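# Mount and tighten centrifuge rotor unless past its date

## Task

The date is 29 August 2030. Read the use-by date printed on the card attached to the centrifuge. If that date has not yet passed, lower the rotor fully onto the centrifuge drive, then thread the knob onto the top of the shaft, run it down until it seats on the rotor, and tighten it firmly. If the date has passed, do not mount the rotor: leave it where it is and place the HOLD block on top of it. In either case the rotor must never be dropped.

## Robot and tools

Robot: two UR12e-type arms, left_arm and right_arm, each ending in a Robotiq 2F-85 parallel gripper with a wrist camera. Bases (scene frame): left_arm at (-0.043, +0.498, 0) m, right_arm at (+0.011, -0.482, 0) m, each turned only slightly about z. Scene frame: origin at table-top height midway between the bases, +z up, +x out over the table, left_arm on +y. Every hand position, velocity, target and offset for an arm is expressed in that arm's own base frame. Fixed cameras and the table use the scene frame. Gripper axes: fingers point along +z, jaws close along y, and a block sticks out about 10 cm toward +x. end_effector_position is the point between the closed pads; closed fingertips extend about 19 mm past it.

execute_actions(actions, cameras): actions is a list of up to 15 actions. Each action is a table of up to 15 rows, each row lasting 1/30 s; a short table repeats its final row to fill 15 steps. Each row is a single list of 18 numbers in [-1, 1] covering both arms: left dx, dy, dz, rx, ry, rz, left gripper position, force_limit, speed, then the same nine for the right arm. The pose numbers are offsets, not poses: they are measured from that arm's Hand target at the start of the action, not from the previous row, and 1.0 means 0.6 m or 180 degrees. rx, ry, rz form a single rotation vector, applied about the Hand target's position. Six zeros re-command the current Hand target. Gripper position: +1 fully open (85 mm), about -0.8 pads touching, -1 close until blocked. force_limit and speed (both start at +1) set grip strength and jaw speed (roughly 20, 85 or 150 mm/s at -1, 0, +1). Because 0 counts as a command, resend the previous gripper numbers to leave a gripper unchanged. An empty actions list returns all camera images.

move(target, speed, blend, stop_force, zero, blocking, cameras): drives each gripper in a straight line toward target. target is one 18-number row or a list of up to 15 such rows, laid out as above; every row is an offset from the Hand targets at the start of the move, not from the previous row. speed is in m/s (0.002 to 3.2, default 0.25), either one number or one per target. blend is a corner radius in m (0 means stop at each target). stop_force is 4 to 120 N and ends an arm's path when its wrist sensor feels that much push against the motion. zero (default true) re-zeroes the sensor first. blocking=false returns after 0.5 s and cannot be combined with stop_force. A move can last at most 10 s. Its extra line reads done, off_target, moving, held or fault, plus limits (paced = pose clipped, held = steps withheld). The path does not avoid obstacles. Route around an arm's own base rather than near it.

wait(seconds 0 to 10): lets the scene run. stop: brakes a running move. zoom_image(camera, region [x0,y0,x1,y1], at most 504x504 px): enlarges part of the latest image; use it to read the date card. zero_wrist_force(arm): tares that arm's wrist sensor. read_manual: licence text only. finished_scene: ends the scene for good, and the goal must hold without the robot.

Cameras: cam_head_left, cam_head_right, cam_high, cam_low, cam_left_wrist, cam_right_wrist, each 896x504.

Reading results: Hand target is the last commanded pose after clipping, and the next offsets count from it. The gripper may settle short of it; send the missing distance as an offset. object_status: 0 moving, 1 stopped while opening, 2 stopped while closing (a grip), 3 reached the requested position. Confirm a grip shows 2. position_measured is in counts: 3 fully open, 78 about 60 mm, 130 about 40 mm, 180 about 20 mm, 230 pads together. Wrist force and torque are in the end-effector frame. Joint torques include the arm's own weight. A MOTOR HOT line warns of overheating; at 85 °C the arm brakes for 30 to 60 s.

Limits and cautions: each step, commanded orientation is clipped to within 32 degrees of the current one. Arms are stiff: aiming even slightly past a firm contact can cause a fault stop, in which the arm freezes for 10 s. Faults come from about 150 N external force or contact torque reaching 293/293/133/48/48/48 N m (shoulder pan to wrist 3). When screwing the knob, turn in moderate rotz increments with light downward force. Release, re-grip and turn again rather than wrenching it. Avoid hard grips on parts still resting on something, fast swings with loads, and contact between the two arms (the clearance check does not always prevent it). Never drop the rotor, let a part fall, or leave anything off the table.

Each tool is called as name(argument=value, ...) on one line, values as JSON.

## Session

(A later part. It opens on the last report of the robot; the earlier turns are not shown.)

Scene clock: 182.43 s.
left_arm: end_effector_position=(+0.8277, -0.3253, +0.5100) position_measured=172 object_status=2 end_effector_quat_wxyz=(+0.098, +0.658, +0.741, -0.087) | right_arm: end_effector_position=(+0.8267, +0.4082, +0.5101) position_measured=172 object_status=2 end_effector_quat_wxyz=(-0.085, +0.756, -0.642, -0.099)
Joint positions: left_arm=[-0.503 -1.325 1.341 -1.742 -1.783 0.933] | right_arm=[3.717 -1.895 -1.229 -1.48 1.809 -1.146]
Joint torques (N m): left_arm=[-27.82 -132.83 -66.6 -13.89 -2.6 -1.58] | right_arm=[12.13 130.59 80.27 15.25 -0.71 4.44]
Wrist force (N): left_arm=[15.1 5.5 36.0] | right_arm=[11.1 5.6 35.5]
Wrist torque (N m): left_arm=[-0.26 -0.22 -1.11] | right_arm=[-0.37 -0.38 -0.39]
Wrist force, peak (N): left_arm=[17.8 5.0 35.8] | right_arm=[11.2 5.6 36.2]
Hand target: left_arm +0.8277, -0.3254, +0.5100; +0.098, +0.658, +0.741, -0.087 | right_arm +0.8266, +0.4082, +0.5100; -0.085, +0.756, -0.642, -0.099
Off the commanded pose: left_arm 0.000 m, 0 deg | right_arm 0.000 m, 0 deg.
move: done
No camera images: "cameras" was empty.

move(target=[0, 0, -0.075, 0, 0, 0, -0.98, 1, -1, 0, 0, -0.075, 0, 0, 0, -0.98, 1, -1], speed=0.02, stop_force=12, cameras=["cam_left_wrist", "cam_right_wrist", "cam_high", "cam_head_left"])

Scene clock: 185.83 s.
left_arm: end_effector_position=(+0.8277, -0.3254, +0.4650) position_measured=172 object_status=2 end_effector_quat_wxyz=(+0.098, +0.658, +0.741, -0.087) | right_arm: end_effector_position=(+0.8266, +0.4082, +0.4650) position_measured=172 object_status=2 end_effector_quat_wxyz=(-0.085, +0.756, -0.642, -0.099)
Joint positions: left_arm=[-0.503 -1.321 1.415 -1.82 -1.783 0.933] | right_arm=[3.717 -1.897 -1.305 -1.402 1.809 -1.146]
Joint torques (N m): left_arm=[-18.27 -95.92 -67.69 -12.71 -2.39 0.88] | right_arm=[-0.84 104.68 78.37 15.3 -1.03 1.27]
Wrist force (N): left_arm=[11.8 3.5 37.0] | right_arm=[8.1 5.8 35.4]
Wrist torque (N m): left_arm=[-0.03 -0.22 -1.08] | right_arm=[-0.60 -0.37 -0.21]
Wrist force, peak (N): left_arm=[15.1 5.3 36.7] | right_arm=[8.4 5.0 36.9]
Hand target: left_arm +0.8277, -0.3254, +0.4650; +0.098, +0.658, +0.741, -0.087 | right_arm +0.8266, +0.4082, +0.4650; -0.085, +0.756, -0.642, -0.099
Off the commanded pose: left_arm 0.000 m, 0 deg | right_arm 0.000 m, 0 deg.
move: done
camera_calibration:
cam_left_wrist: T_world_to_cam=[[0.995113, 0.098737, -0.000562974, -0.781234], [0.0797293, -0.800156, 0.59447, -0.584912], [0.0582457, -0.591609, -0.804118, 0.258576], [0, 0, 0, 1]] pos_world=[0.80899, -0.237909, 0.555198]
cam_right_wrist: T_world_to_cam=[[-0.987762, -0.153353, 0.0284413, 0.868143], [-0.108901, 0.808658, 0.578111, -0.488503], [-0.111654, 0.567939, -0.815462, 0.36579], [0, 0, 0, 1]] pos_world=[0.845162, 0.320418, 0.556006]
Images, in order (width x height): cam_head_left 896x504, cam_high 896x504, cam_left_wrist 896x504, cam_right_wrist 896x504.

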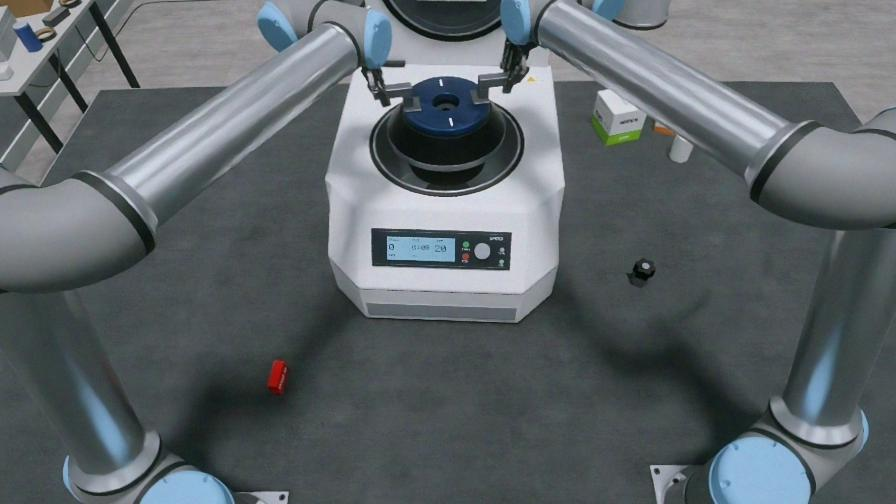

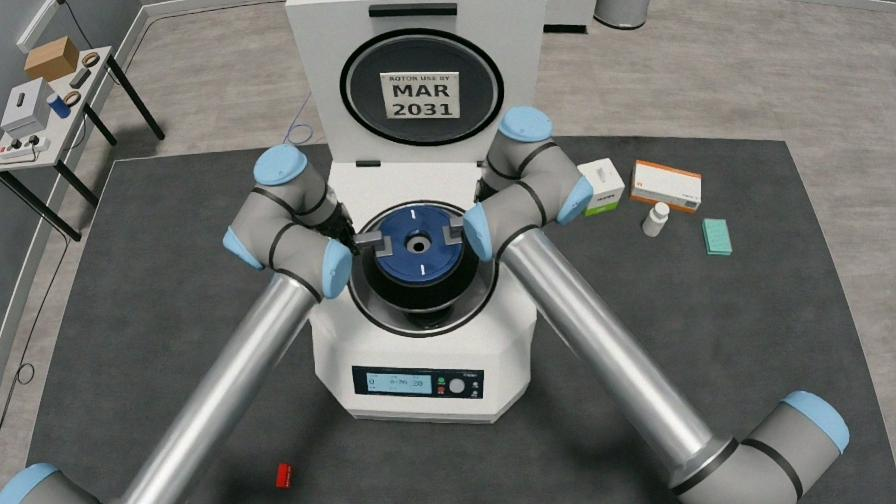

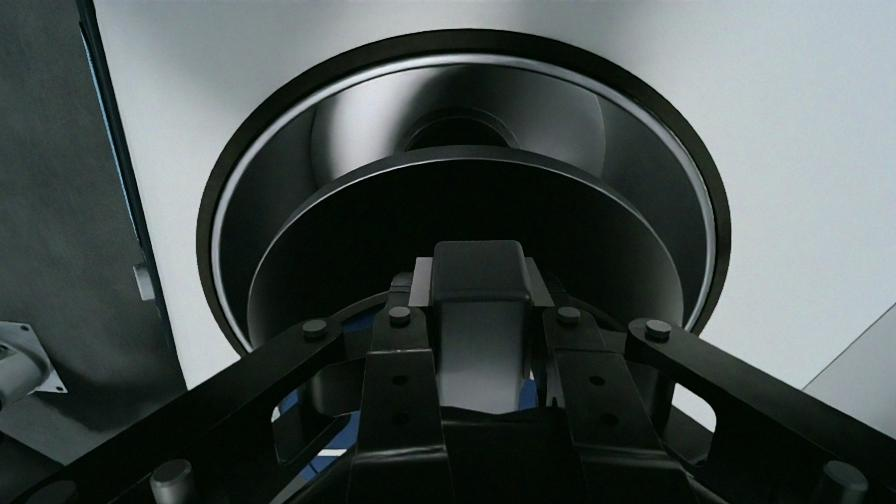

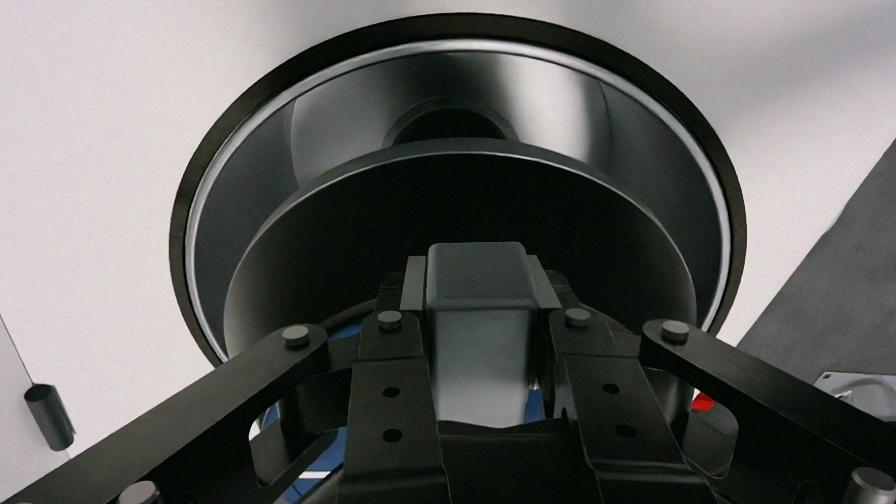

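zoom_image(camera="cam_left_wrist", region=[180, 130, 320, 350])

zoom_image(camera="cam_left_wrist", region=[610, 130, 750, 350])

zoom_image(camera="cam_right_wrist", region=[150, 130, 290, 350])

zoom_image(camera="cam_right_wrist", region=[630, 130, 770, 350])

zoom_image(camera="cam_high", region=[340, 190, 500, 345])

Scaled by 2.291 from the camera's 896x504 image, which has a finer 1280x720 frame.

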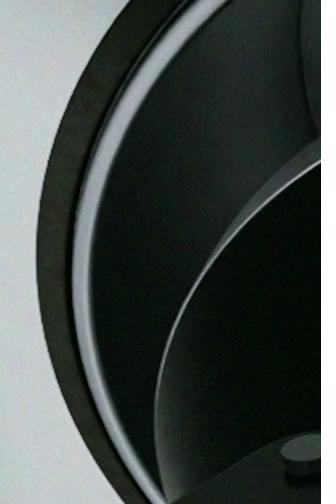

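Scaled by 2.291 from the camera's 896x504 image, which has a finer 1280x720 frame.

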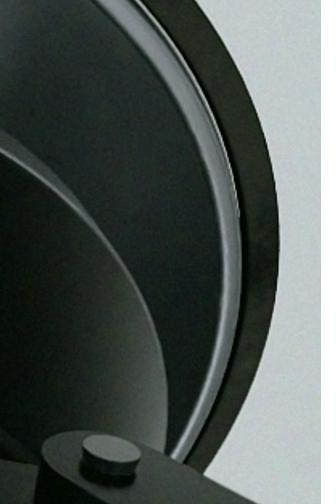

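Scaled by 2.291 from the camera's 896x504 image, which has a finer 1280x720 frame.

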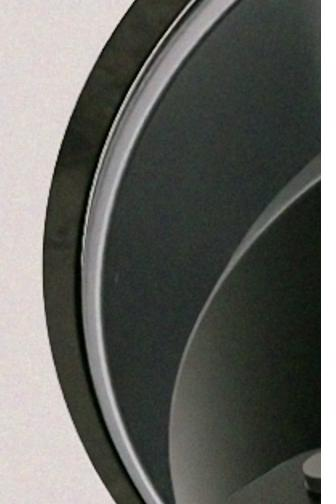

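Scaled by 2.291 from the camera's 896x504 image, which has a finer 1280x720 frame.

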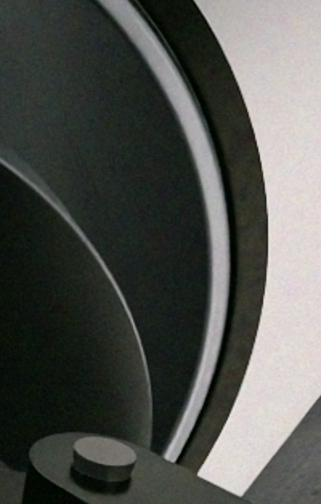

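Scaled by 3.150 from the camera's 896x504 image, which has a finer 1280x720 frame.

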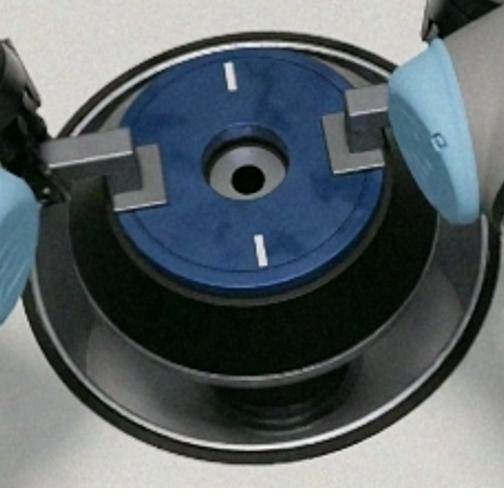

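zoom_image(camera="cam_head_left", region=[360, 70, 540, 205])

Scaled by 2.800 from the camera's 896x504 image, which has a finer 1280x720 frame.

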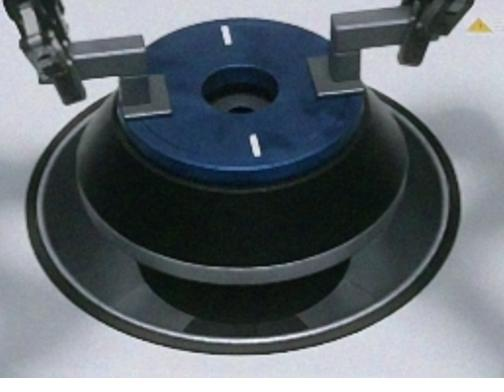

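move(target=[0, 0, -0.0917, 0, 0, 0, -0.98, 1, -1, 0, 0, -0.0917, 0, 0, 0, -0.98, 1, -1], speed=0.025, stop_force=12, cameras=["cam_high", "cam_head_left"])

Scene clock: 192.53 s.
left_arm: end_effector_position=(+0.8277, -0.3254, +0.4099) position_measured=172 object_status=2 end_effector_quat_wxyz=(+0.098, +0.658, +0.741, -0.087) | right_arm: end_effector_position=(+0.8266, +0.4082, +0.4100) position_measured=172 object_status=2 end_effector_quat_wxyz=(-0.085, +0.756, -0.642, -0.099)
Joint positions: left_arm=[-0.503 -1.308 1.496 -1.914 -1.783 0.933] | right_arm=[3.717 -1.907 -1.389 -1.309 1.809 -1.146]
Joint torques (N m): left_arm=[-0.02 -96.42 -65.28 -12.87 -2.45 0.67] | right_arm=[-3.76 106.95 79.03 14.95 -1.44 -1.62]
Wrist force (N): left_arm=[8.9 1.8 37.0] | right_arm=[4.9 6.2 37.3]
Wrist torque (N m): left_arm=[0.03 -0.12 -0.95] | right_arm=[-0.59 -0.38 -0.10]
Wrist force, peak (N): left_arm=[8.3 2.4 38.5] | right_arm=[4.6 4.9 38.2]
Hand target: left_arm +0.8277, -0.3254, +0.4099; +0.098, +0.658, +0.741, -0.087 | right_arm +0.8266, +0.4082, +0.4100; -0.085, +0.756, -0.642, -0.099
Off the commanded pose: left_arm 0.000 m, 0 deg | right_arm 0.000 m, 0 deg.
move: done
Images, in order (width x height): cam_head_left 896x504, cam_high 896x504.

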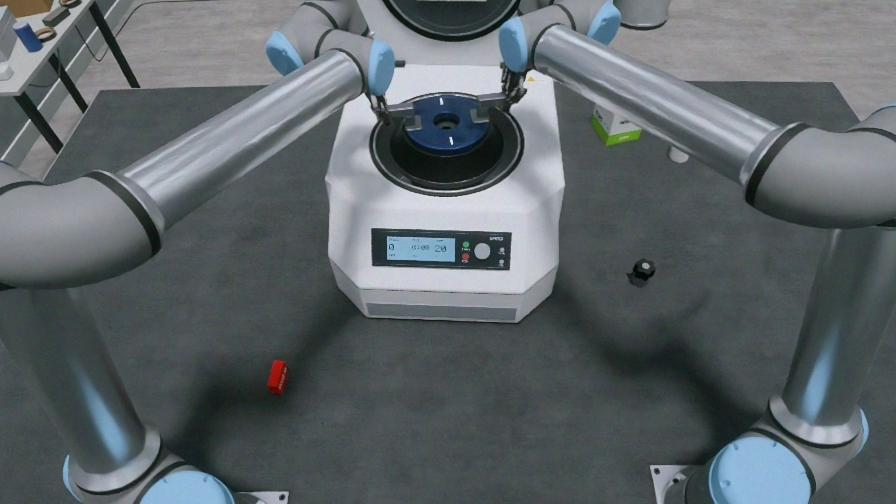

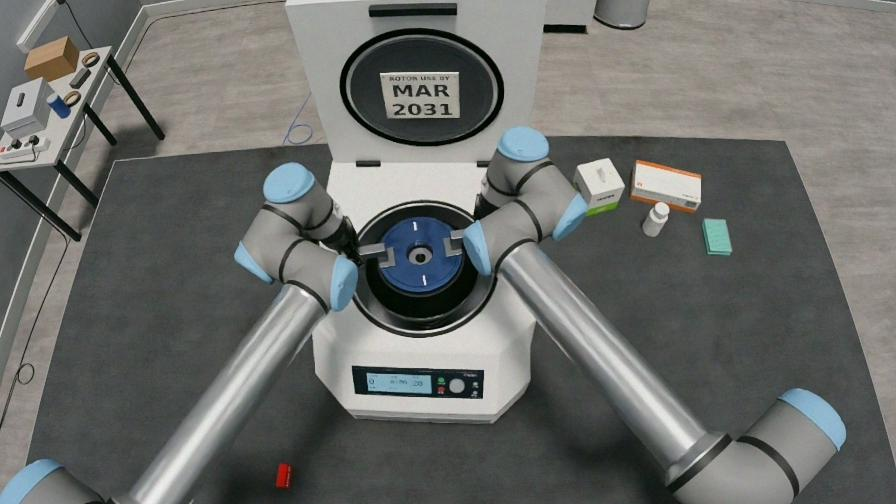

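zoom_image(camera="cam_high", region=[390, 220, 450, 290])

Scaled by 7.200 from the camera's 896x504 image, which has a finer 1280x720 frame.

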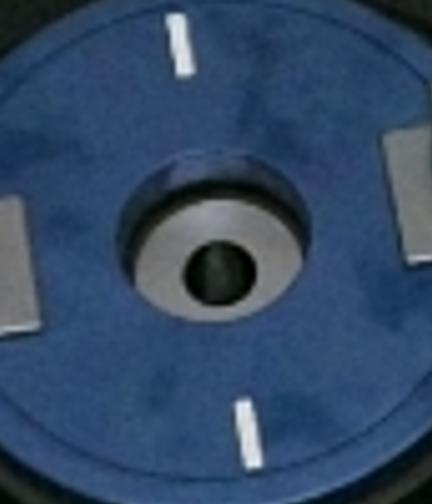

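move(target=[0.000039, -0.000331, -0.1, 0, 0, 0, -0.98, 1, -1, -0.0000517, 0.000329, -0.1, 0, 0, 0, -0.98, 1, -1], speed=0.025, stop_force=12, cameras=["cam_high", "cam_left_wrist", "cam_right_wrist"])

Scene clock: 196.77 s.
left_arm: end_effector_position=(+0.8277, -0.3256, +0.3499) position_measured=172 object_status=2 end_effector_quat_wxyz=(+0.098, +0.658, +0.741, -0.087) | right_arm: end_effector_position=(+0.8266, +0.4084, +0.3500) position_measured=172 object_status=2 end_effector_quat_wxyz=(-0.085, +0.756, -0.642, -0.099)
Joint positions: left_arm=[-0.504 -1.285 1.574 -2.015 -1.783 0.933] | right_arm=[3.717 -1.927 -1.469 -1.209 1.809 -1.146]
Joint torques (N m): left_arm=[-24.65 -91.98 -65.8 -14.57 -1.79 -1.7] | right_arm=[9.63 107.73 78.21 16.35 -2.28 3.7]
Wrist force (N): left_arm=[16.5 -1.9 32.8] | right_arm=[8.9 9.0 35.3]
Wrist torque (N m): left_arm=[0.22 -0.22 -0.93] | right_arm=[-0.75 -0.35 -0.09]
Wrist force, peak (N): left_arm=[7.8 1.4 37.5] | right_arm=[8.2 7.9 37.4]
Hand target: left_arm +0.8277, -0.3256, +0.3499; +0.098, +0.658, +0.741, -0.087 | right_arm +0.8266, +0.4084, +0.3500; -0.085, +0.756, -0.642, -0.099
Off the commanded pose: left_arm 0.000 m, 0 deg | right_arm 0.000 m, 0 deg.
move: done
camera_calibration:
cam_left_wrist: T_world_to_cam=[[0.995113, 0.098737, -0.000562974, -0.781279], [0.0797293, -0.800156, 0.59447, -0.516649], [0.0582457, -0.591609, -0.804118, 0.165903], [0, 0, 0, 1]] pos_world=[0.80899, -0.238109, 0.440098]
cam_right_wrist: T_world_to_cam=[[-0.987762, -0.153353, 0.0284413, 0.87133], [-0.108901, 0.808658, 0.578111, -0.422112], [-0.111654, 0.567939, -0.815462, 0.271944], [0, 0, 0, 1]] pos_world=[0.845062, 0.320518, 0.441006]
Images, in order (width x height): cam_high 896x504, cam_left_wrist 896x504, cam_right_wrist 896x504.

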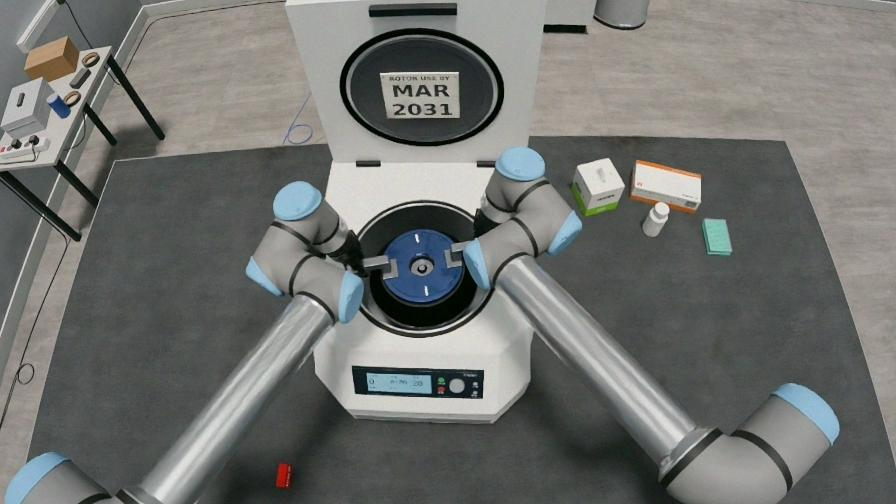

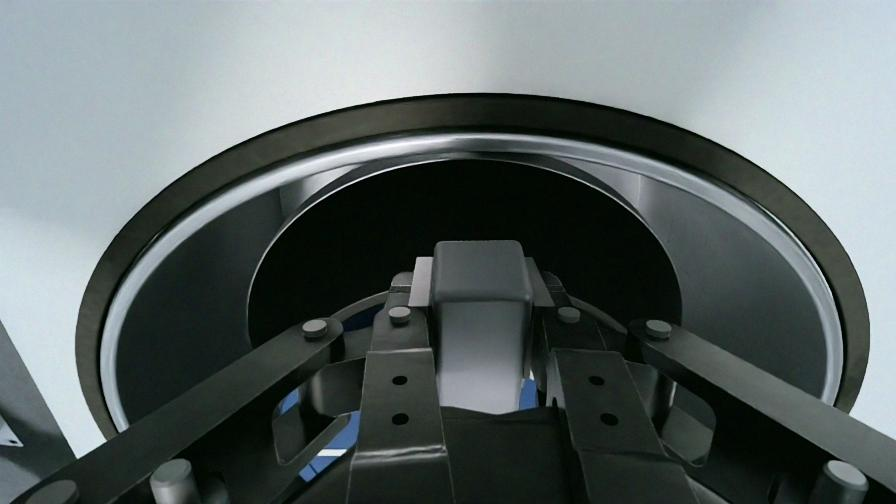

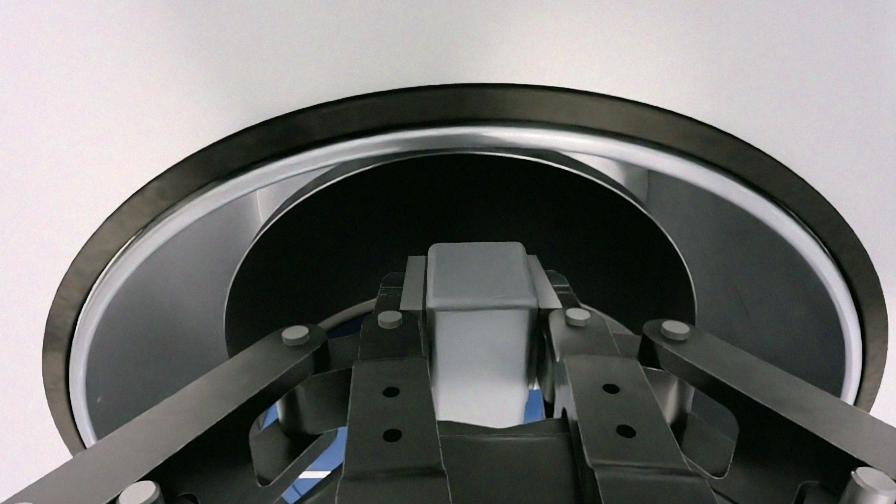

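move(target=[-0.00066, -0.000078, 0, 0, 0, 0, -0.98, 1, -1, -0.000657, -0.000105, 0, 0, 0, 0, -0.98, 1, -1], speed=0.02, cameras=[])

Scene clock: 198.93 s.
left_arm: end_effector_position=(+0.8273, -0.3256, +0.3499) position_measured=172 object_status=2 end_effector_quat_wxyz=(+0.098, +0.658, +0.741, -0.087) | right_arm: end_effector_position=(+0.8262, +0.4083, +0.3500) position_measured=172 object_status=2 end_effector_quat_wxyz=(-0.085, +0.756, -0.642, -0.099)
Joint positions: left_arm=[-0.504 -1.285 1.575 -2.015 -1.783 0.932] | right_arm=[3.717 -1.926 -1.469 -1.208 1.809 -1.145]
Joint torques (N m): left_arm=[-26.63 -132.39 -64.81 -12.8 -1.57 -1.76] | right_arm=[12.42 132.4 76.44 14.83 -1.03 3.56]
Wrist force (N): left_arm=[14.6 3.7 36.4] | right_arm=[10.5 4.4 35.3]
Wrist torque (N m): left_arm=[-0.25 -0.24 -0.92] | right_arm=[-0.30 -0.34 -0.24]
Wrist force, peak (N): left_arm=[14.8 3.6 36.4] | right_arm=[9.5 9.1 35.9]
Hand target: left_arm +0.8273, -0.3256, +0.3499; +0.098, +0.658, +0.741, -0.087 | right_arm +0.8262, +0.4083, +0.3500; -0.085, +0.756, -0.642, -0.099
Off the commanded pose: left_arm 0.000 m, 0 deg | right_arm 0.000 m, 0 deg.
move: done
No camera images: "cameras" was empty.

move(target=[-0.00033, -0.000039, -0.025, 0, 0, 0, -0.98, 1, -1, -0.000329, -0.0000525, -0.025, 0, 0, 0, -0.98, 1, -1], speed=0.015, stop_force=12, cameras=["cam_high"])

Scene clock: 201.73 s.
left_arm: end_effector_position=(+0.8271, -0.3256, +0.3349) position_measured=172 object_status=2 end_effector_quat_wxyz=(+0.098, +0.658, +0.741, -0.087) | right_arm: end_effector_position=(+0.8260, +0.4083, +0.3350) position_measured=172 object_status=2 end_effector_quat_wxyz=(-0.085, +0.756, -0.642, -0.099)
Joint positions: left_arm=[-0.504 -1.278 1.593 -2.041 -1.783 0.932] | right_arm=[3.717 -1.932 -1.488 -1.184 1.809 -1.145]
Joint torques (N m): left_arm=[-24.18 -96.11 -63.99 -12.85 -0.98 -1.9] | right_arm=[9.28 107.34 76.52 14.54 4.54 3.75]
Wrist force (N): left_arm=[12.6 3.5 36.3] | right_arm=[9.0 3.7 35.9]
Wrist torque (N m): left_arm=[-0.21 -0.19 -0.81] | right_arm=[-0.35 -0.35 -0.25]
Wrist force, peak (N): left_arm=[14.4 3.9 36.6] | right_arm=[8.5 3.9 36.8]
Hand target: left_arm +0.8271, -0.3256, +0.3349; +0.098, +0.658, +0.741, -0.087 | right_arm +0.8260, +0.4083, +0.3350; -0.085, +0.756, -0.642, -0.099
Off the commanded pose: left_arm 0.000 m, 0 deg | right_arm 0.000 m, 0 deg.
move: done
Images, in order (width x height): cam_high 896x504.

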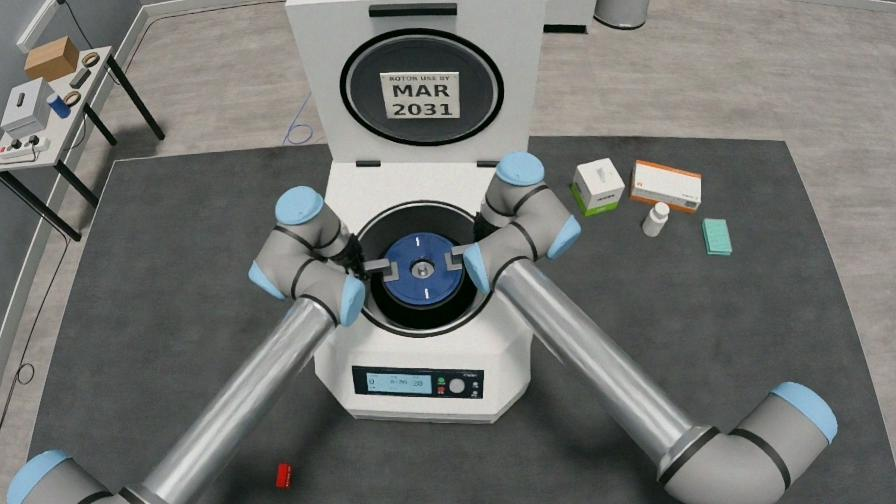

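zoom_image(camera="cam_high", region=[385, 225, 460, 310])

Scaled by 5.929 from the camera's 896x504 image, which has a finer 1280x720 frame.

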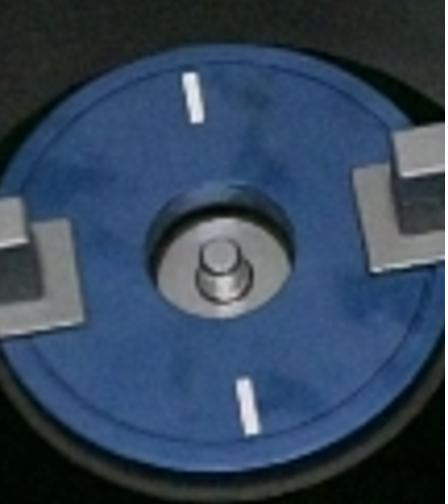

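move(target=[0, 0, -0.05, 0, 0, 0, -0.98, 1, -1, 0, 0, -0.05, 0, 0, 0, -0.98, 1, -1], speed=0.01, stop_force=10, cameras=["cam_high", "cam_low"])

Scene clock: 204.10 s.
left_arm: end_effector_position=(+0.8271, -0.3256, +0.3317) position_measured=172 object_status=2 end_effector_quat_wxyz=(+0.098, +0.658, +0.741, -0.087) | right_arm: end_effector_position=(+0.8260, +0.4083, +0.3317) position_measured=172 object_status=2 end_effector_quat_wxyz=(-0.085, +0.756, -0.642, -0.099)
Joint positions: left_arm=[-0.504 -1.277 1.597 -2.046 -1.783 0.932] | right_arm=[3.717 -1.934 -1.492 -1.178 1.809 -1.145]
Joint torques (N m): left_arm=[-23.25 -112.49 -76.02 -6.67 -3.92 -1.72] | right_arm=[6.74 115.39 81.36 7.04 4.23 3.74]
Wrist force (N): left_arm=[16.1 1.3 21.9] | right_arm=[12.5 6.9 20.3]
Wrist torque (N m): left_arm=[-0.20 -0.24 -0.89] | right_arm=[-0.44 -0.27 -0.27]
Wrist force, peak (N): left_arm=[12.8 3.6 36.7] | right_arm=[8.7 3.8 36.4]
Hand target: left_arm +0.8271, -0.3256, +0.3317; +0.098, +0.658, +0.741, -0.087 (not the last commanded pose) | right_arm +0.8260, +0.4083, +0.3318; -0.085, +0.756, -0.642, -0.099 (not the last commanded pose)
Off the commanded pose: left_arm 0.027 m, 0 deg | right_arm 0.027 m, 0 deg.
move: contact (left_arm, right_arm)
Images, in order (width x height): cam_high 896x504, cam_low 896x504.

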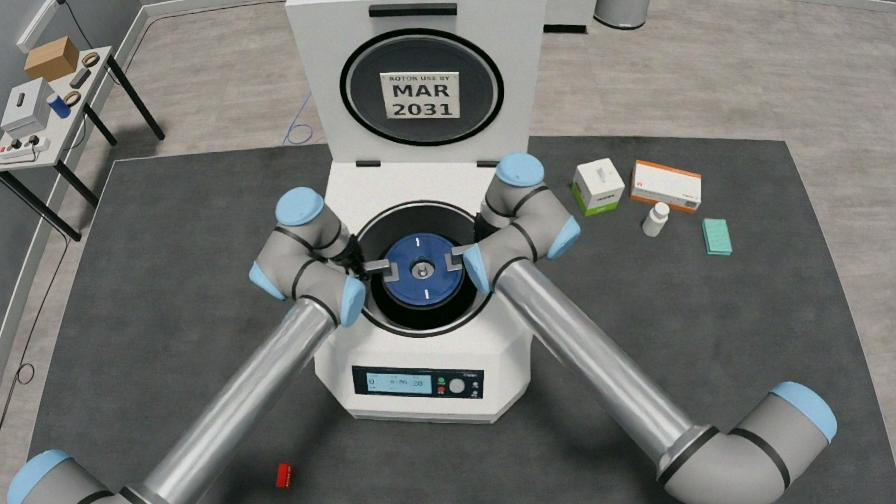

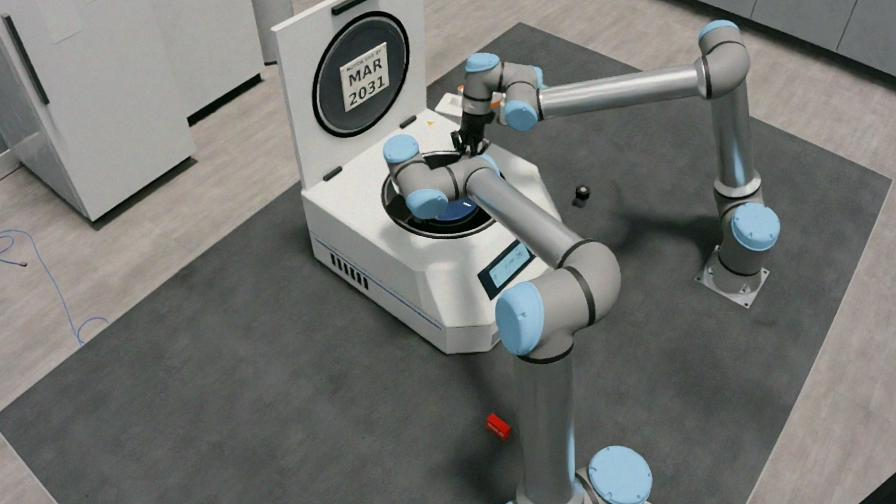

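zoom_image(camera="cam_high", region=[400, 245, 445, 295])

Scaled by 10.080 from the camera's 896x504 image, which has a finer 1280x720 frame.

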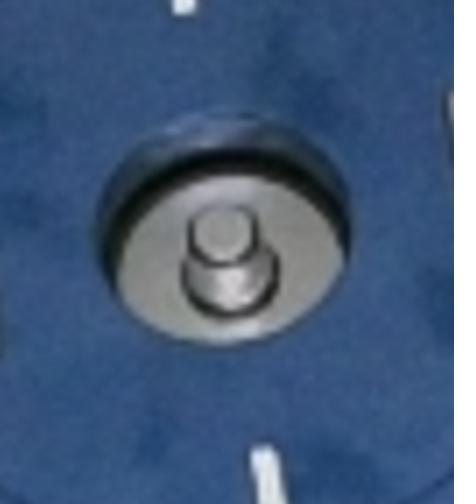

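move(target=[0, 0, 0.00033, 0, 0, 0, -0.98, 1, -1, 0, 0, 0.00033, 0, 0, 0, -0.98, 1, -1], speed=0.01, cameras=[])

Scene clock: 209.03 s.
left_arm: end_effector_position=(+0.8271, -0.3256, +0.3319) position_measured=172 object_status=2 end_effector_quat_wxyz=(+0.098, +0.658, +0.741, -0.087) | right_arm: end_effector_position=(+0.8260, +0.4083, +0.3319) position_measured=172 object_status=2 end_effector_quat_wxyz=(-0.085, +0.756, -0.642, -0.099)
Joint positions: left_arm=[-0.504 -1.277 1.596 -2.046 -1.783 0.932] | right_arm=[3.717 -1.934 -1.492 -1.179 1.809 -1.145]
Joint torques (N m): left_arm=[-24.88 -122.86 -80.5 -6.53 -5.44 -1.68] | right_arm=[7.54 122.67 86.18 7.22 4.47 3.63]
Wrist force (N): left_arm=[13.5 3.3 31.5] | right_arm=[9.9 5.1 29.0]
Wrist torque (N m): left_arm=[-0.23 -0.22 -0.89] | right_arm=[-0.42 -0.23 -0.27]
Wrist force, peak (N): left_arm=[13.5 3.3 31.5] | right_arm=[10.7 5.1 29.0]
Hand target: left_arm +0.8271, -0.3256, +0.3319; +0.098, +0.658, +0.741, -0.087 | right_arm +0.8260, +0.4083, +0.3320; -0.085, +0.756, -0.642, -0.099
Off the commanded pose: left_arm 0.000 m, 0 deg | right_arm 0.000 m, 0 deg.
move: done
No camera images: "cameras" was empty.

move(target=[0.004043, 0.000472, 0, 0, 0, -0.005556, -0.98, 1, -1, -0.004023, -0.000632, 0, 0, 0, -0.005556, -0.98, 1, -1], speed=0.02, cameras=[])

Scene clock: 210.53 s.
left_arm: end_effector_position=(+0.8295, -0.3254, +0.3319) position_measured=172 object_status=2 end_effector_quat_wxyz=(+0.097, +0.665, +0.735, -0.088) | right_arm: end_effector_position=(+0.8236, +0.4079, +0.3319) position_measured=172 object_status=2 end_effector_quat_wxyz=(-0.086, +0.750, -0.648, -0.098)
Joint positions: left_arm=[-0.502 -1.272 1.589 -2.039 -1.786 0.952] | right_arm=[3.719 -1.928 -1.5 -1.171 1.807 -1.126]
Joint torques (N m): left_arm=[12.16 -98.01 -83.85 -7.54 -8 2.24] | right_arm=[15.2 131.31 76.66 15.72 -0.87 4.03]
Wrist force (N): left_arm=[17.3 3.8 35.5] | right_arm=[13.4 4.6 34.7]
Wrist torque (N m): left_arm=[-0.32 -0.26 -1.18] | right_arm=[-0.37 -0.41 -0.38]
Wrist force, peak (N): left_arm=[17.4 3.8 35.9] | right_arm=[13.7 4.6 35.0]
Hand target: left_arm +0.8296, -0.3253, +0.3319; +0.097, +0.665, +0.735, -0.088 | right_arm +0.8236, +0.4079, +0.3320; -0.086, +0.750, -0.648, -0.098
Off the commanded pose: left_arm 0.000 m, 0 deg | right_arm 0.000 m, 0 deg.
move: done
No camera images: "cameras" was empty.

move(target=[0, 0, -0.0333, 0, 0, 0, -0.98, 1, -1, 0, 0, -0.0333, 0, 0, 0, -0.98, 1, -1], speed=0.01, stop_force=10, cameras=["cam_high"])

Scene clock: 212.77 s.
left_arm: end_effector_position=(+0.8296, -0.3253, +0.3268) position_measured=172 object_status=2 end_effector_quat_wxyz=(+0.097, +0.665, +0.735, -0.088) | right_arm: end_effector_position=(+0.8236, +0.4079, +0.3269) position_measured=172 object_status=2 end_effector_quat_wxyz=(-0.086, +0.750, -0.648, -0.098)
Joint positions: left_arm=[-0.501 -1.269 1.595 -2.047 -1.786 0.952] | right_arm=[3.719 -1.931 -1.506 -1.162 1.807 -1.126]
Joint torques (N m): left_arm=[-14.47 -122.61 -80.71 -6.76 -7.5 2.47] | right_arm=[9.91 117.04 85.22 6.86 -0.11 3.45]
Wrist force (N): left_arm=[15.5 3.8 31.9] | right_arm=[10.3 3.8 29.5]
Wrist torque (N m): left_arm=[-0.71 -0.32 -1.09] | right_arm=[-0.06 -0.22 -0.43]
Wrist force, peak (N): left_arm=[17.0 4.1 35.9] | right_arm=[12.1 4.6 36.0]
Hand target: left_arm +0.8296, -0.3253, +0.3268; +0.097, +0.665, +0.735, -0.088 (not the last commanded pose) | right_arm +0.8236, +0.4079, +0.3269; -0.086, +0.750, -0.648, -0.098 (not the last commanded pose)
Off the commanded pose: left_arm 0.015 m, 0 deg | right_arm 0.015 m, 0 deg.
move: contact (left_arm, right_arm)
Images, in order (width x height): cam_high 896x504.

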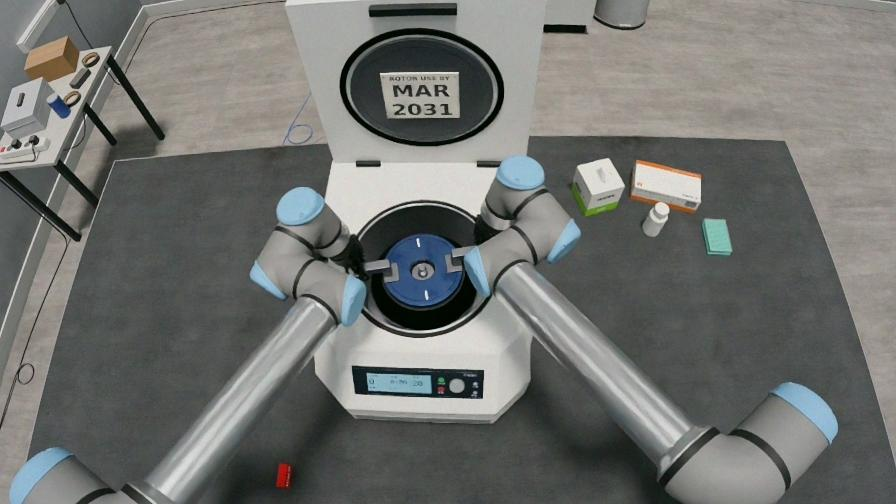

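move(target=[0, 0, -0.0167, 0, 0, 0, -0.98, 1, -1, 0, 0, -0.0167, 0, 0, 0, -0.98, 1, -1], speed=0.006, stop_force=20, cameras=[])

Scene clock: 214.63 s.
left_arm: end_effector_position=(+0.8296, -0.3254, +0.3265) position_measured=172 object_status=2 end_effector_quat_wxyz=(+0.097, +0.665, +0.735, -0.088) | right_arm: end_effector_position=(+0.8236, +0.4079, +0.3265) position_measured=172 object_status=2 end_effector_quat_wxyz=(-0.086, +0.750, -0.648, -0.098)
Joint positions: left_arm=[-0.501 -1.269 1.595 -2.048 -1.786 0.952] | right_arm=[3.719 -1.931 -1.507 -1.161 1.807 -1.126]
Joint torques (N m): left_arm=[-19.37 -106.28 -73.95 -7.52 -7.51 2.38] | right_arm=[10.95 100.25 74.74 6.52 0.1 3.38]
Wrist force (N): left_arm=[26.1 -2.8 9.3] | right_arm=[11.2 11.6 8.3]
Wrist torque (N m): left_arm=[-0.59 -0.40 -1.16] | right_arm=[-0.20 -0.18 -0.44]
Wrist force, peak (N): left_arm=[15.6 3.8 32.3] | right_arm=[10.8 3.9 29.7]
Hand target: left_arm +0.8296, -0.3254, +0.3265; +0.097, +0.665, +0.735, -0.088 (not the last commanded pose) | right_arm +0.8237, +0.4079, +0.3265; -0.086, +0.750, -0.648, -0.098 (not the last commanded pose)
Off the commanded pose: left_arm 0.010 m, 0 deg | right_arm 0.010 m, 0 deg.
move: contact (left_arm, right_arm)
No camera images: "cameras" was empty.

move(target=[-0.0005, -0.000059, 0.0005, 0, 0, 0, -0.98, 1, -1, -0.000498, -0.00008, 0.0005, 0, 0, 0, -0.98, 1, -1], speed=0.01, cameras=["cam_high"])

Scene clock: 217.67 s.
left_arm: end_effector_position=(+0.8293, -0.3254, +0.3268) position_measured=172 object_status=2 end_effector_quat_wxyz=(+0.097, +0.665, +0.735, -0.088) | right_arm: end_effector_position=(+0.8234, +0.4079, +0.3267) position_measured=172 object_status=2 end_effector_quat_wxyz=(-0.086, +0.750, -0.648, -0.098)
Joint positions: left_arm=[-0.502 -1.27 1.595 -2.048 -1.786 0.952] | right_arm=[3.719 -1.93 -1.507 -1.162 1.807 -1.126]
Joint torques (N m): left_arm=[-27.94 -130.11 -60.36 -6.05 -6.04 -1.9] | right_arm=[16.08 118.34 66.55 6.26 -0.85 3.92]
Wrist force (N): left_arm=[15.8 5.1 31.2] | right_arm=[11.2 3.7 20.8]
Wrist torque (N m): left_arm=[-0.73 -0.32 -1.08] | right_arm=[-0.01 -0.25 -0.48]
Wrist force, peak (N): left_arm=[15.8 5.1 31.2] | right_arm=[11.4 3.7 20.7]
Hand target: left_arm +0.8293, -0.3254, +0.3268; +0.097, +0.665, +0.735, -0.088 | right_arm +0.8234, +0.4079, +0.3268; -0.086, +0.750, -0.648, -0.098
Off the commanded pose: left_arm 0.000 m, 0 deg | right_arm 0.000 m, 0 deg.
move: done
Images, in order (width x height): cam_high 896x504.

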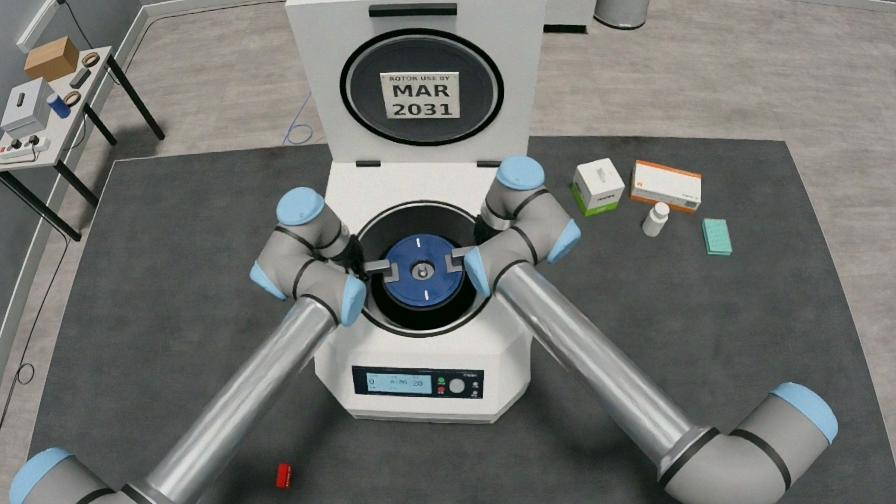

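zoom_image(camera="cam_high", region=[400, 245, 445, 295])

Scaled by 10.080 from the camera's 896x504 image, which has a finer 1280x720 frame.

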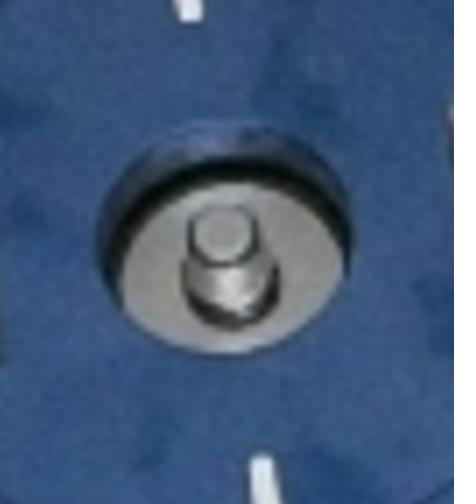

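move(target=[0, 0, -0.0167, 0, 0, 0, -0.98, 1, -1, 0, 0, -0.0167, 0, 0, 0, -0.98, 1, -1], speed=0.006, stop_force=15, cameras=[])

Scene clock: 220.13 s.
left_arm: end_effector_position=(+0.8293, -0.3254, +0.3265) position_measured=172 object_status=2 end_effector_quat_wxyz=(+0.097, +0.665, +0.735, -0.088) | right_arm: end_effector_position=(+0.8233, +0.4079, +0.3264) position_measured=172 object_status=2 end_effector_quat_wxyz=(-0.086, +0.750, -0.648, -0.098)
Joint positions: left_arm=[-0.502 -1.27 1.596 -2.049 -1.786 0.952] | right_arm=[3.719 -1.93 -1.508 -1.161 1.807 -1.126]
Joint torques (N m): left_arm=[-26.8 -114.63 -73.9 -6.01 -4.64 -1.71] | right_arm=[13.7 103.94 73.13 5.03 -1.04 3.6]
Wrist force (N): left_arm=[21.4 3.3 16.2] | right_arm=[9.4 5.5 9.2]
Wrist torque (N m): left_arm=[-0.65 -0.31 -1.08] | right_arm=[-0.14 -0.17 -0.48]
Wrist force, peak (N): left_arm=[15.6 5.6 33.6] | right_arm=[11.7 3.7 22.8]
Hand target: left_arm +0.8293, -0.3254, +0.3266; +0.097, +0.665, +0.735, -0.088 (not the last commanded pose) | right_arm +0.8233, +0.4079, +0.3264; -0.086, +0.750, -0.648, -0.098 (not the last commanded pose)
Off the commanded pose: left_arm 0.010 m, 0 deg | right_arm 0.010 m, 0 deg.
move: contact (left_arm, right_arm)
No camera images: "cameras" was empty.

execute_actions(actions=[], cameras=["all"])

Scene clock: 223.10 s.
left_arm: end_effector_position=(+0.8293, -0.3254, +0.3266) position_measured=172 object_status=2 end_effector_quat_wxyz=(+0.097, +0.665, +0.735, -0.088) | right_arm: end_effector_position=(+0.8233, +0.4079, +0.3264) position_measured=172 object_status=2 end_effector_quat_wxyz=(-0.086, +0.750, -0.648, -0.098)
Joint positions: left_arm=[-0.502 -1.27 1.596 -2.049 -1.786 0.952] | right_arm=[3.719 -1.93 -1.508 -1.161 1.807 -1.126]
Joint velocities: within noise
Joint torques (N m): left_arm=[-27.59 -114.96 -74.24 -8.1 -6.36 -1.48] | right_arm=[12.97 102.64 72.18 5.97 -0.99 3.51]
Motor temperatures (°C): left_arm=[33 47 36 32 48 50] | right_arm=[38 40 31 41 41 42]
Wrist force (N): left_arm=[21.9 3.0 16.6] | right_arm=[10.2 5.6 9.4]
Wrist torque (N m): left_arm=[-0.69 -0.40 -1.08] | right_arm=[-0.12 -0.27 -0.48]
Wrist force, peak (N): left_arm=[22.1 3.3 16.7] | right_arm=[9.6 5.8 10.1]
Hand target: left_arm +0.8293, -0.3254, +0.3266; +0.097, +0.665, +0.735, -0.088 (not the last commanded pose) | right_arm +0.8233, +0.4079, +0.3264; -0.086, +0.750, -0.648, -0.098 (not the last commanded pose)
Tool commands: left_gripper/position=-0.98 left_gripper/force_limit=+1.0 left_gripper/speed=-1.0 right_gripper/position=-0.98 right_gripper/force_limit=+1.0 right_gripper/speed=-1.0
Off the commanded pose: left_arm 0.010 m, 0 deg | right_arm 0.010 m, 0 deg.
camera_calibration:
cam_left_wrist: T_world_to_cam=[[0.996685, 0.0813528, 0.0000097406, -0.790059], [0.0653954, -0.801256, 0.594738, -0.491238], [0.0483914, -0.592766, -0.80392, 0.154908], [0, 0, 0, 1]] pos_world=[0.812069, -0.23751, 0.416699]
cam_right_wrist: T_world_to_cam=[[-0.990292, -0.13613, 0.0280947, 0.863877], [-0.0949821, 0.8103, 0.578267, -0.420688], [-0.101485, 0.569985, -0.815364, 0.243333], [0, 0, 0, 1]] pos_world=[0.840227, 0.319787, 0.417405]

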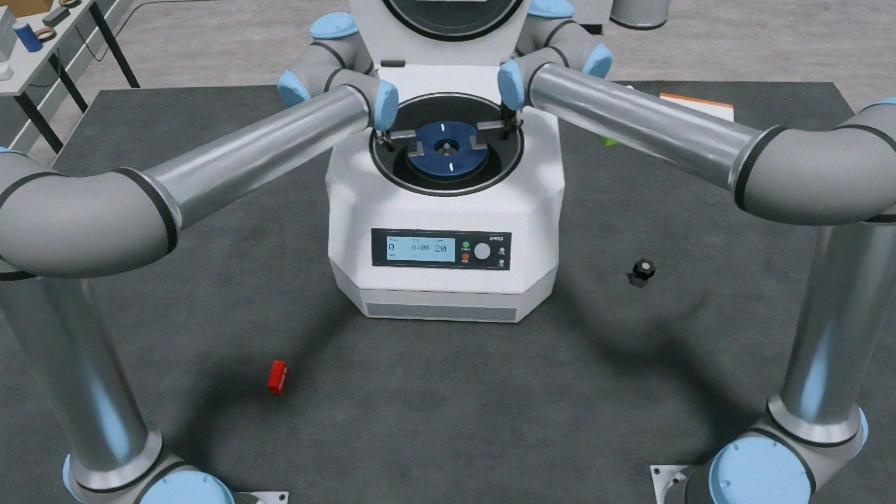

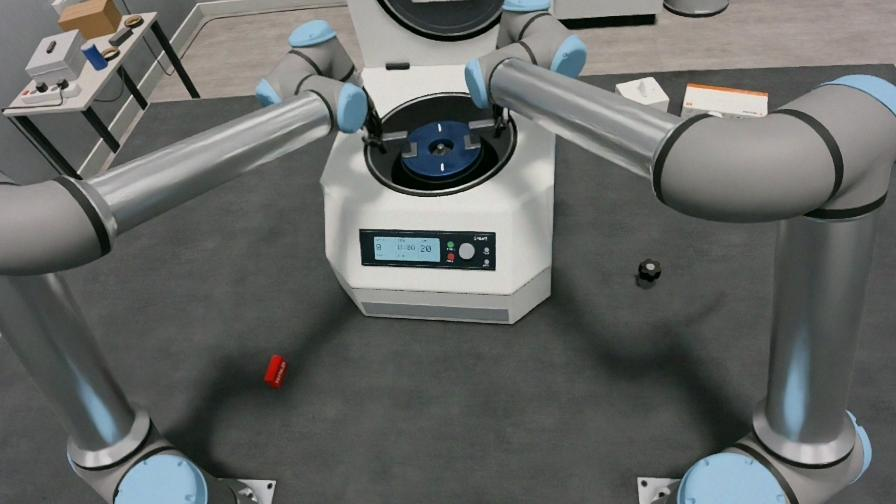

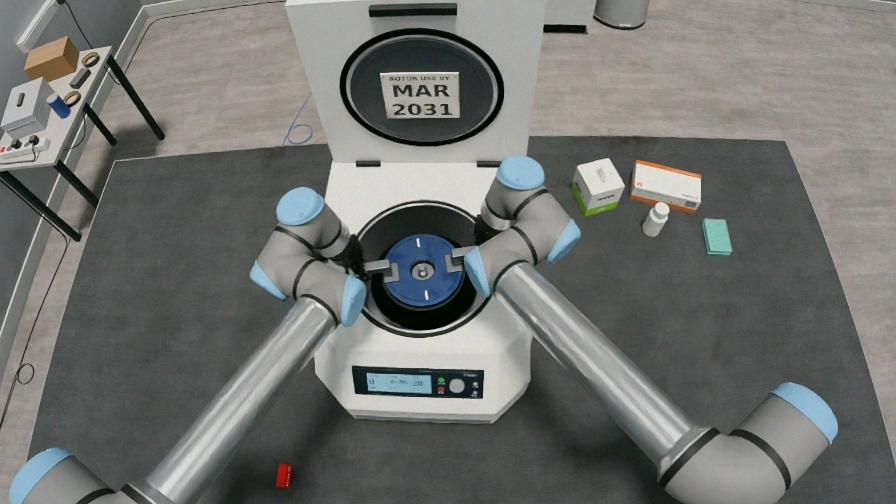

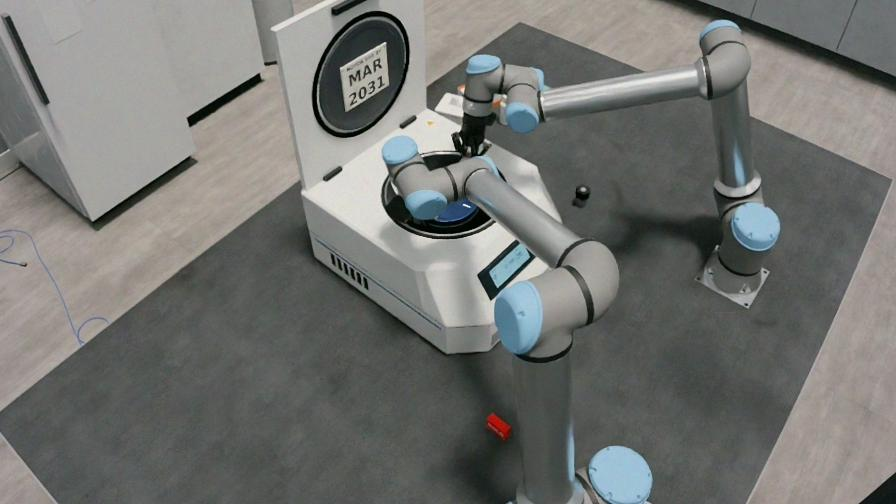

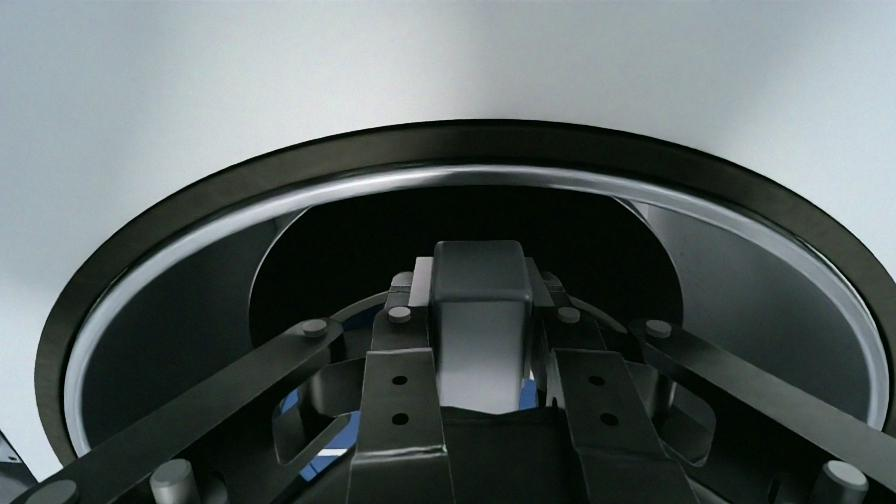

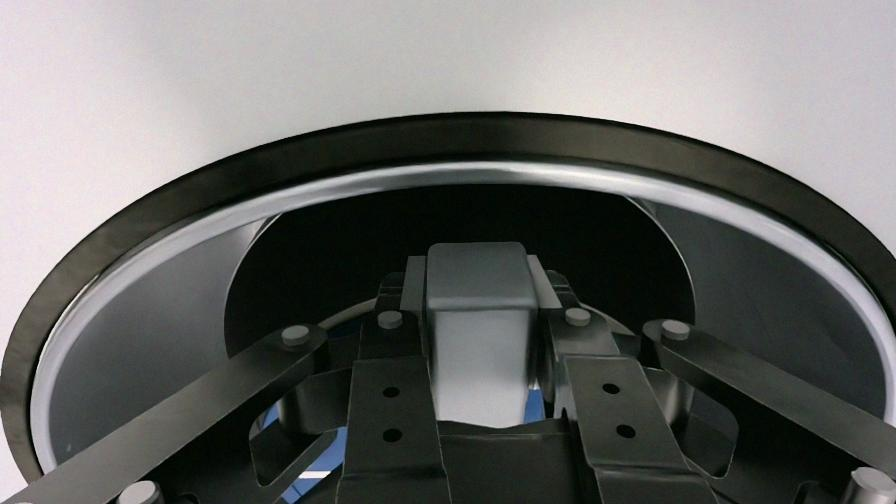

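zoom_image(camera="cam_head_left", region=[420, 120, 475, 180])

zoom_image(camera="cam_head_right", region=[412, 120, 467, 180])

zoom_image(camera="cam_high", region=[375, 220, 475, 340])

Scaled by 8.400 from the camera's 896x504 image, which has a finer 1280x720 frame.

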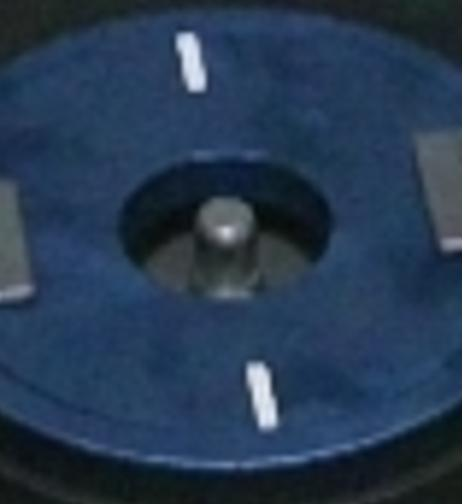

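Scaled by 8.400 from the camera's 896x504 image, which has a finer 1280x720 frame.

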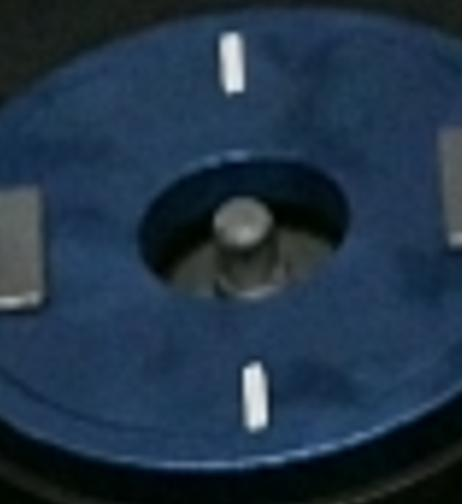

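Scaled by 4.200 from the camera's 896x504 image, which has a finer 1280x720 frame.

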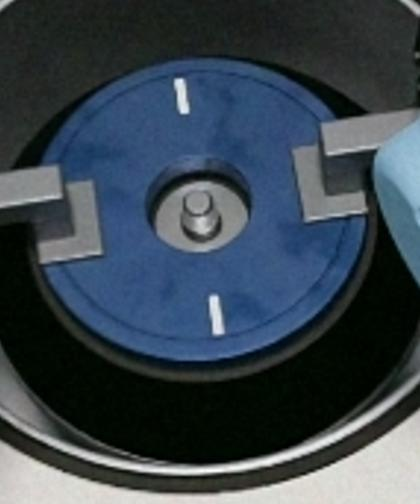

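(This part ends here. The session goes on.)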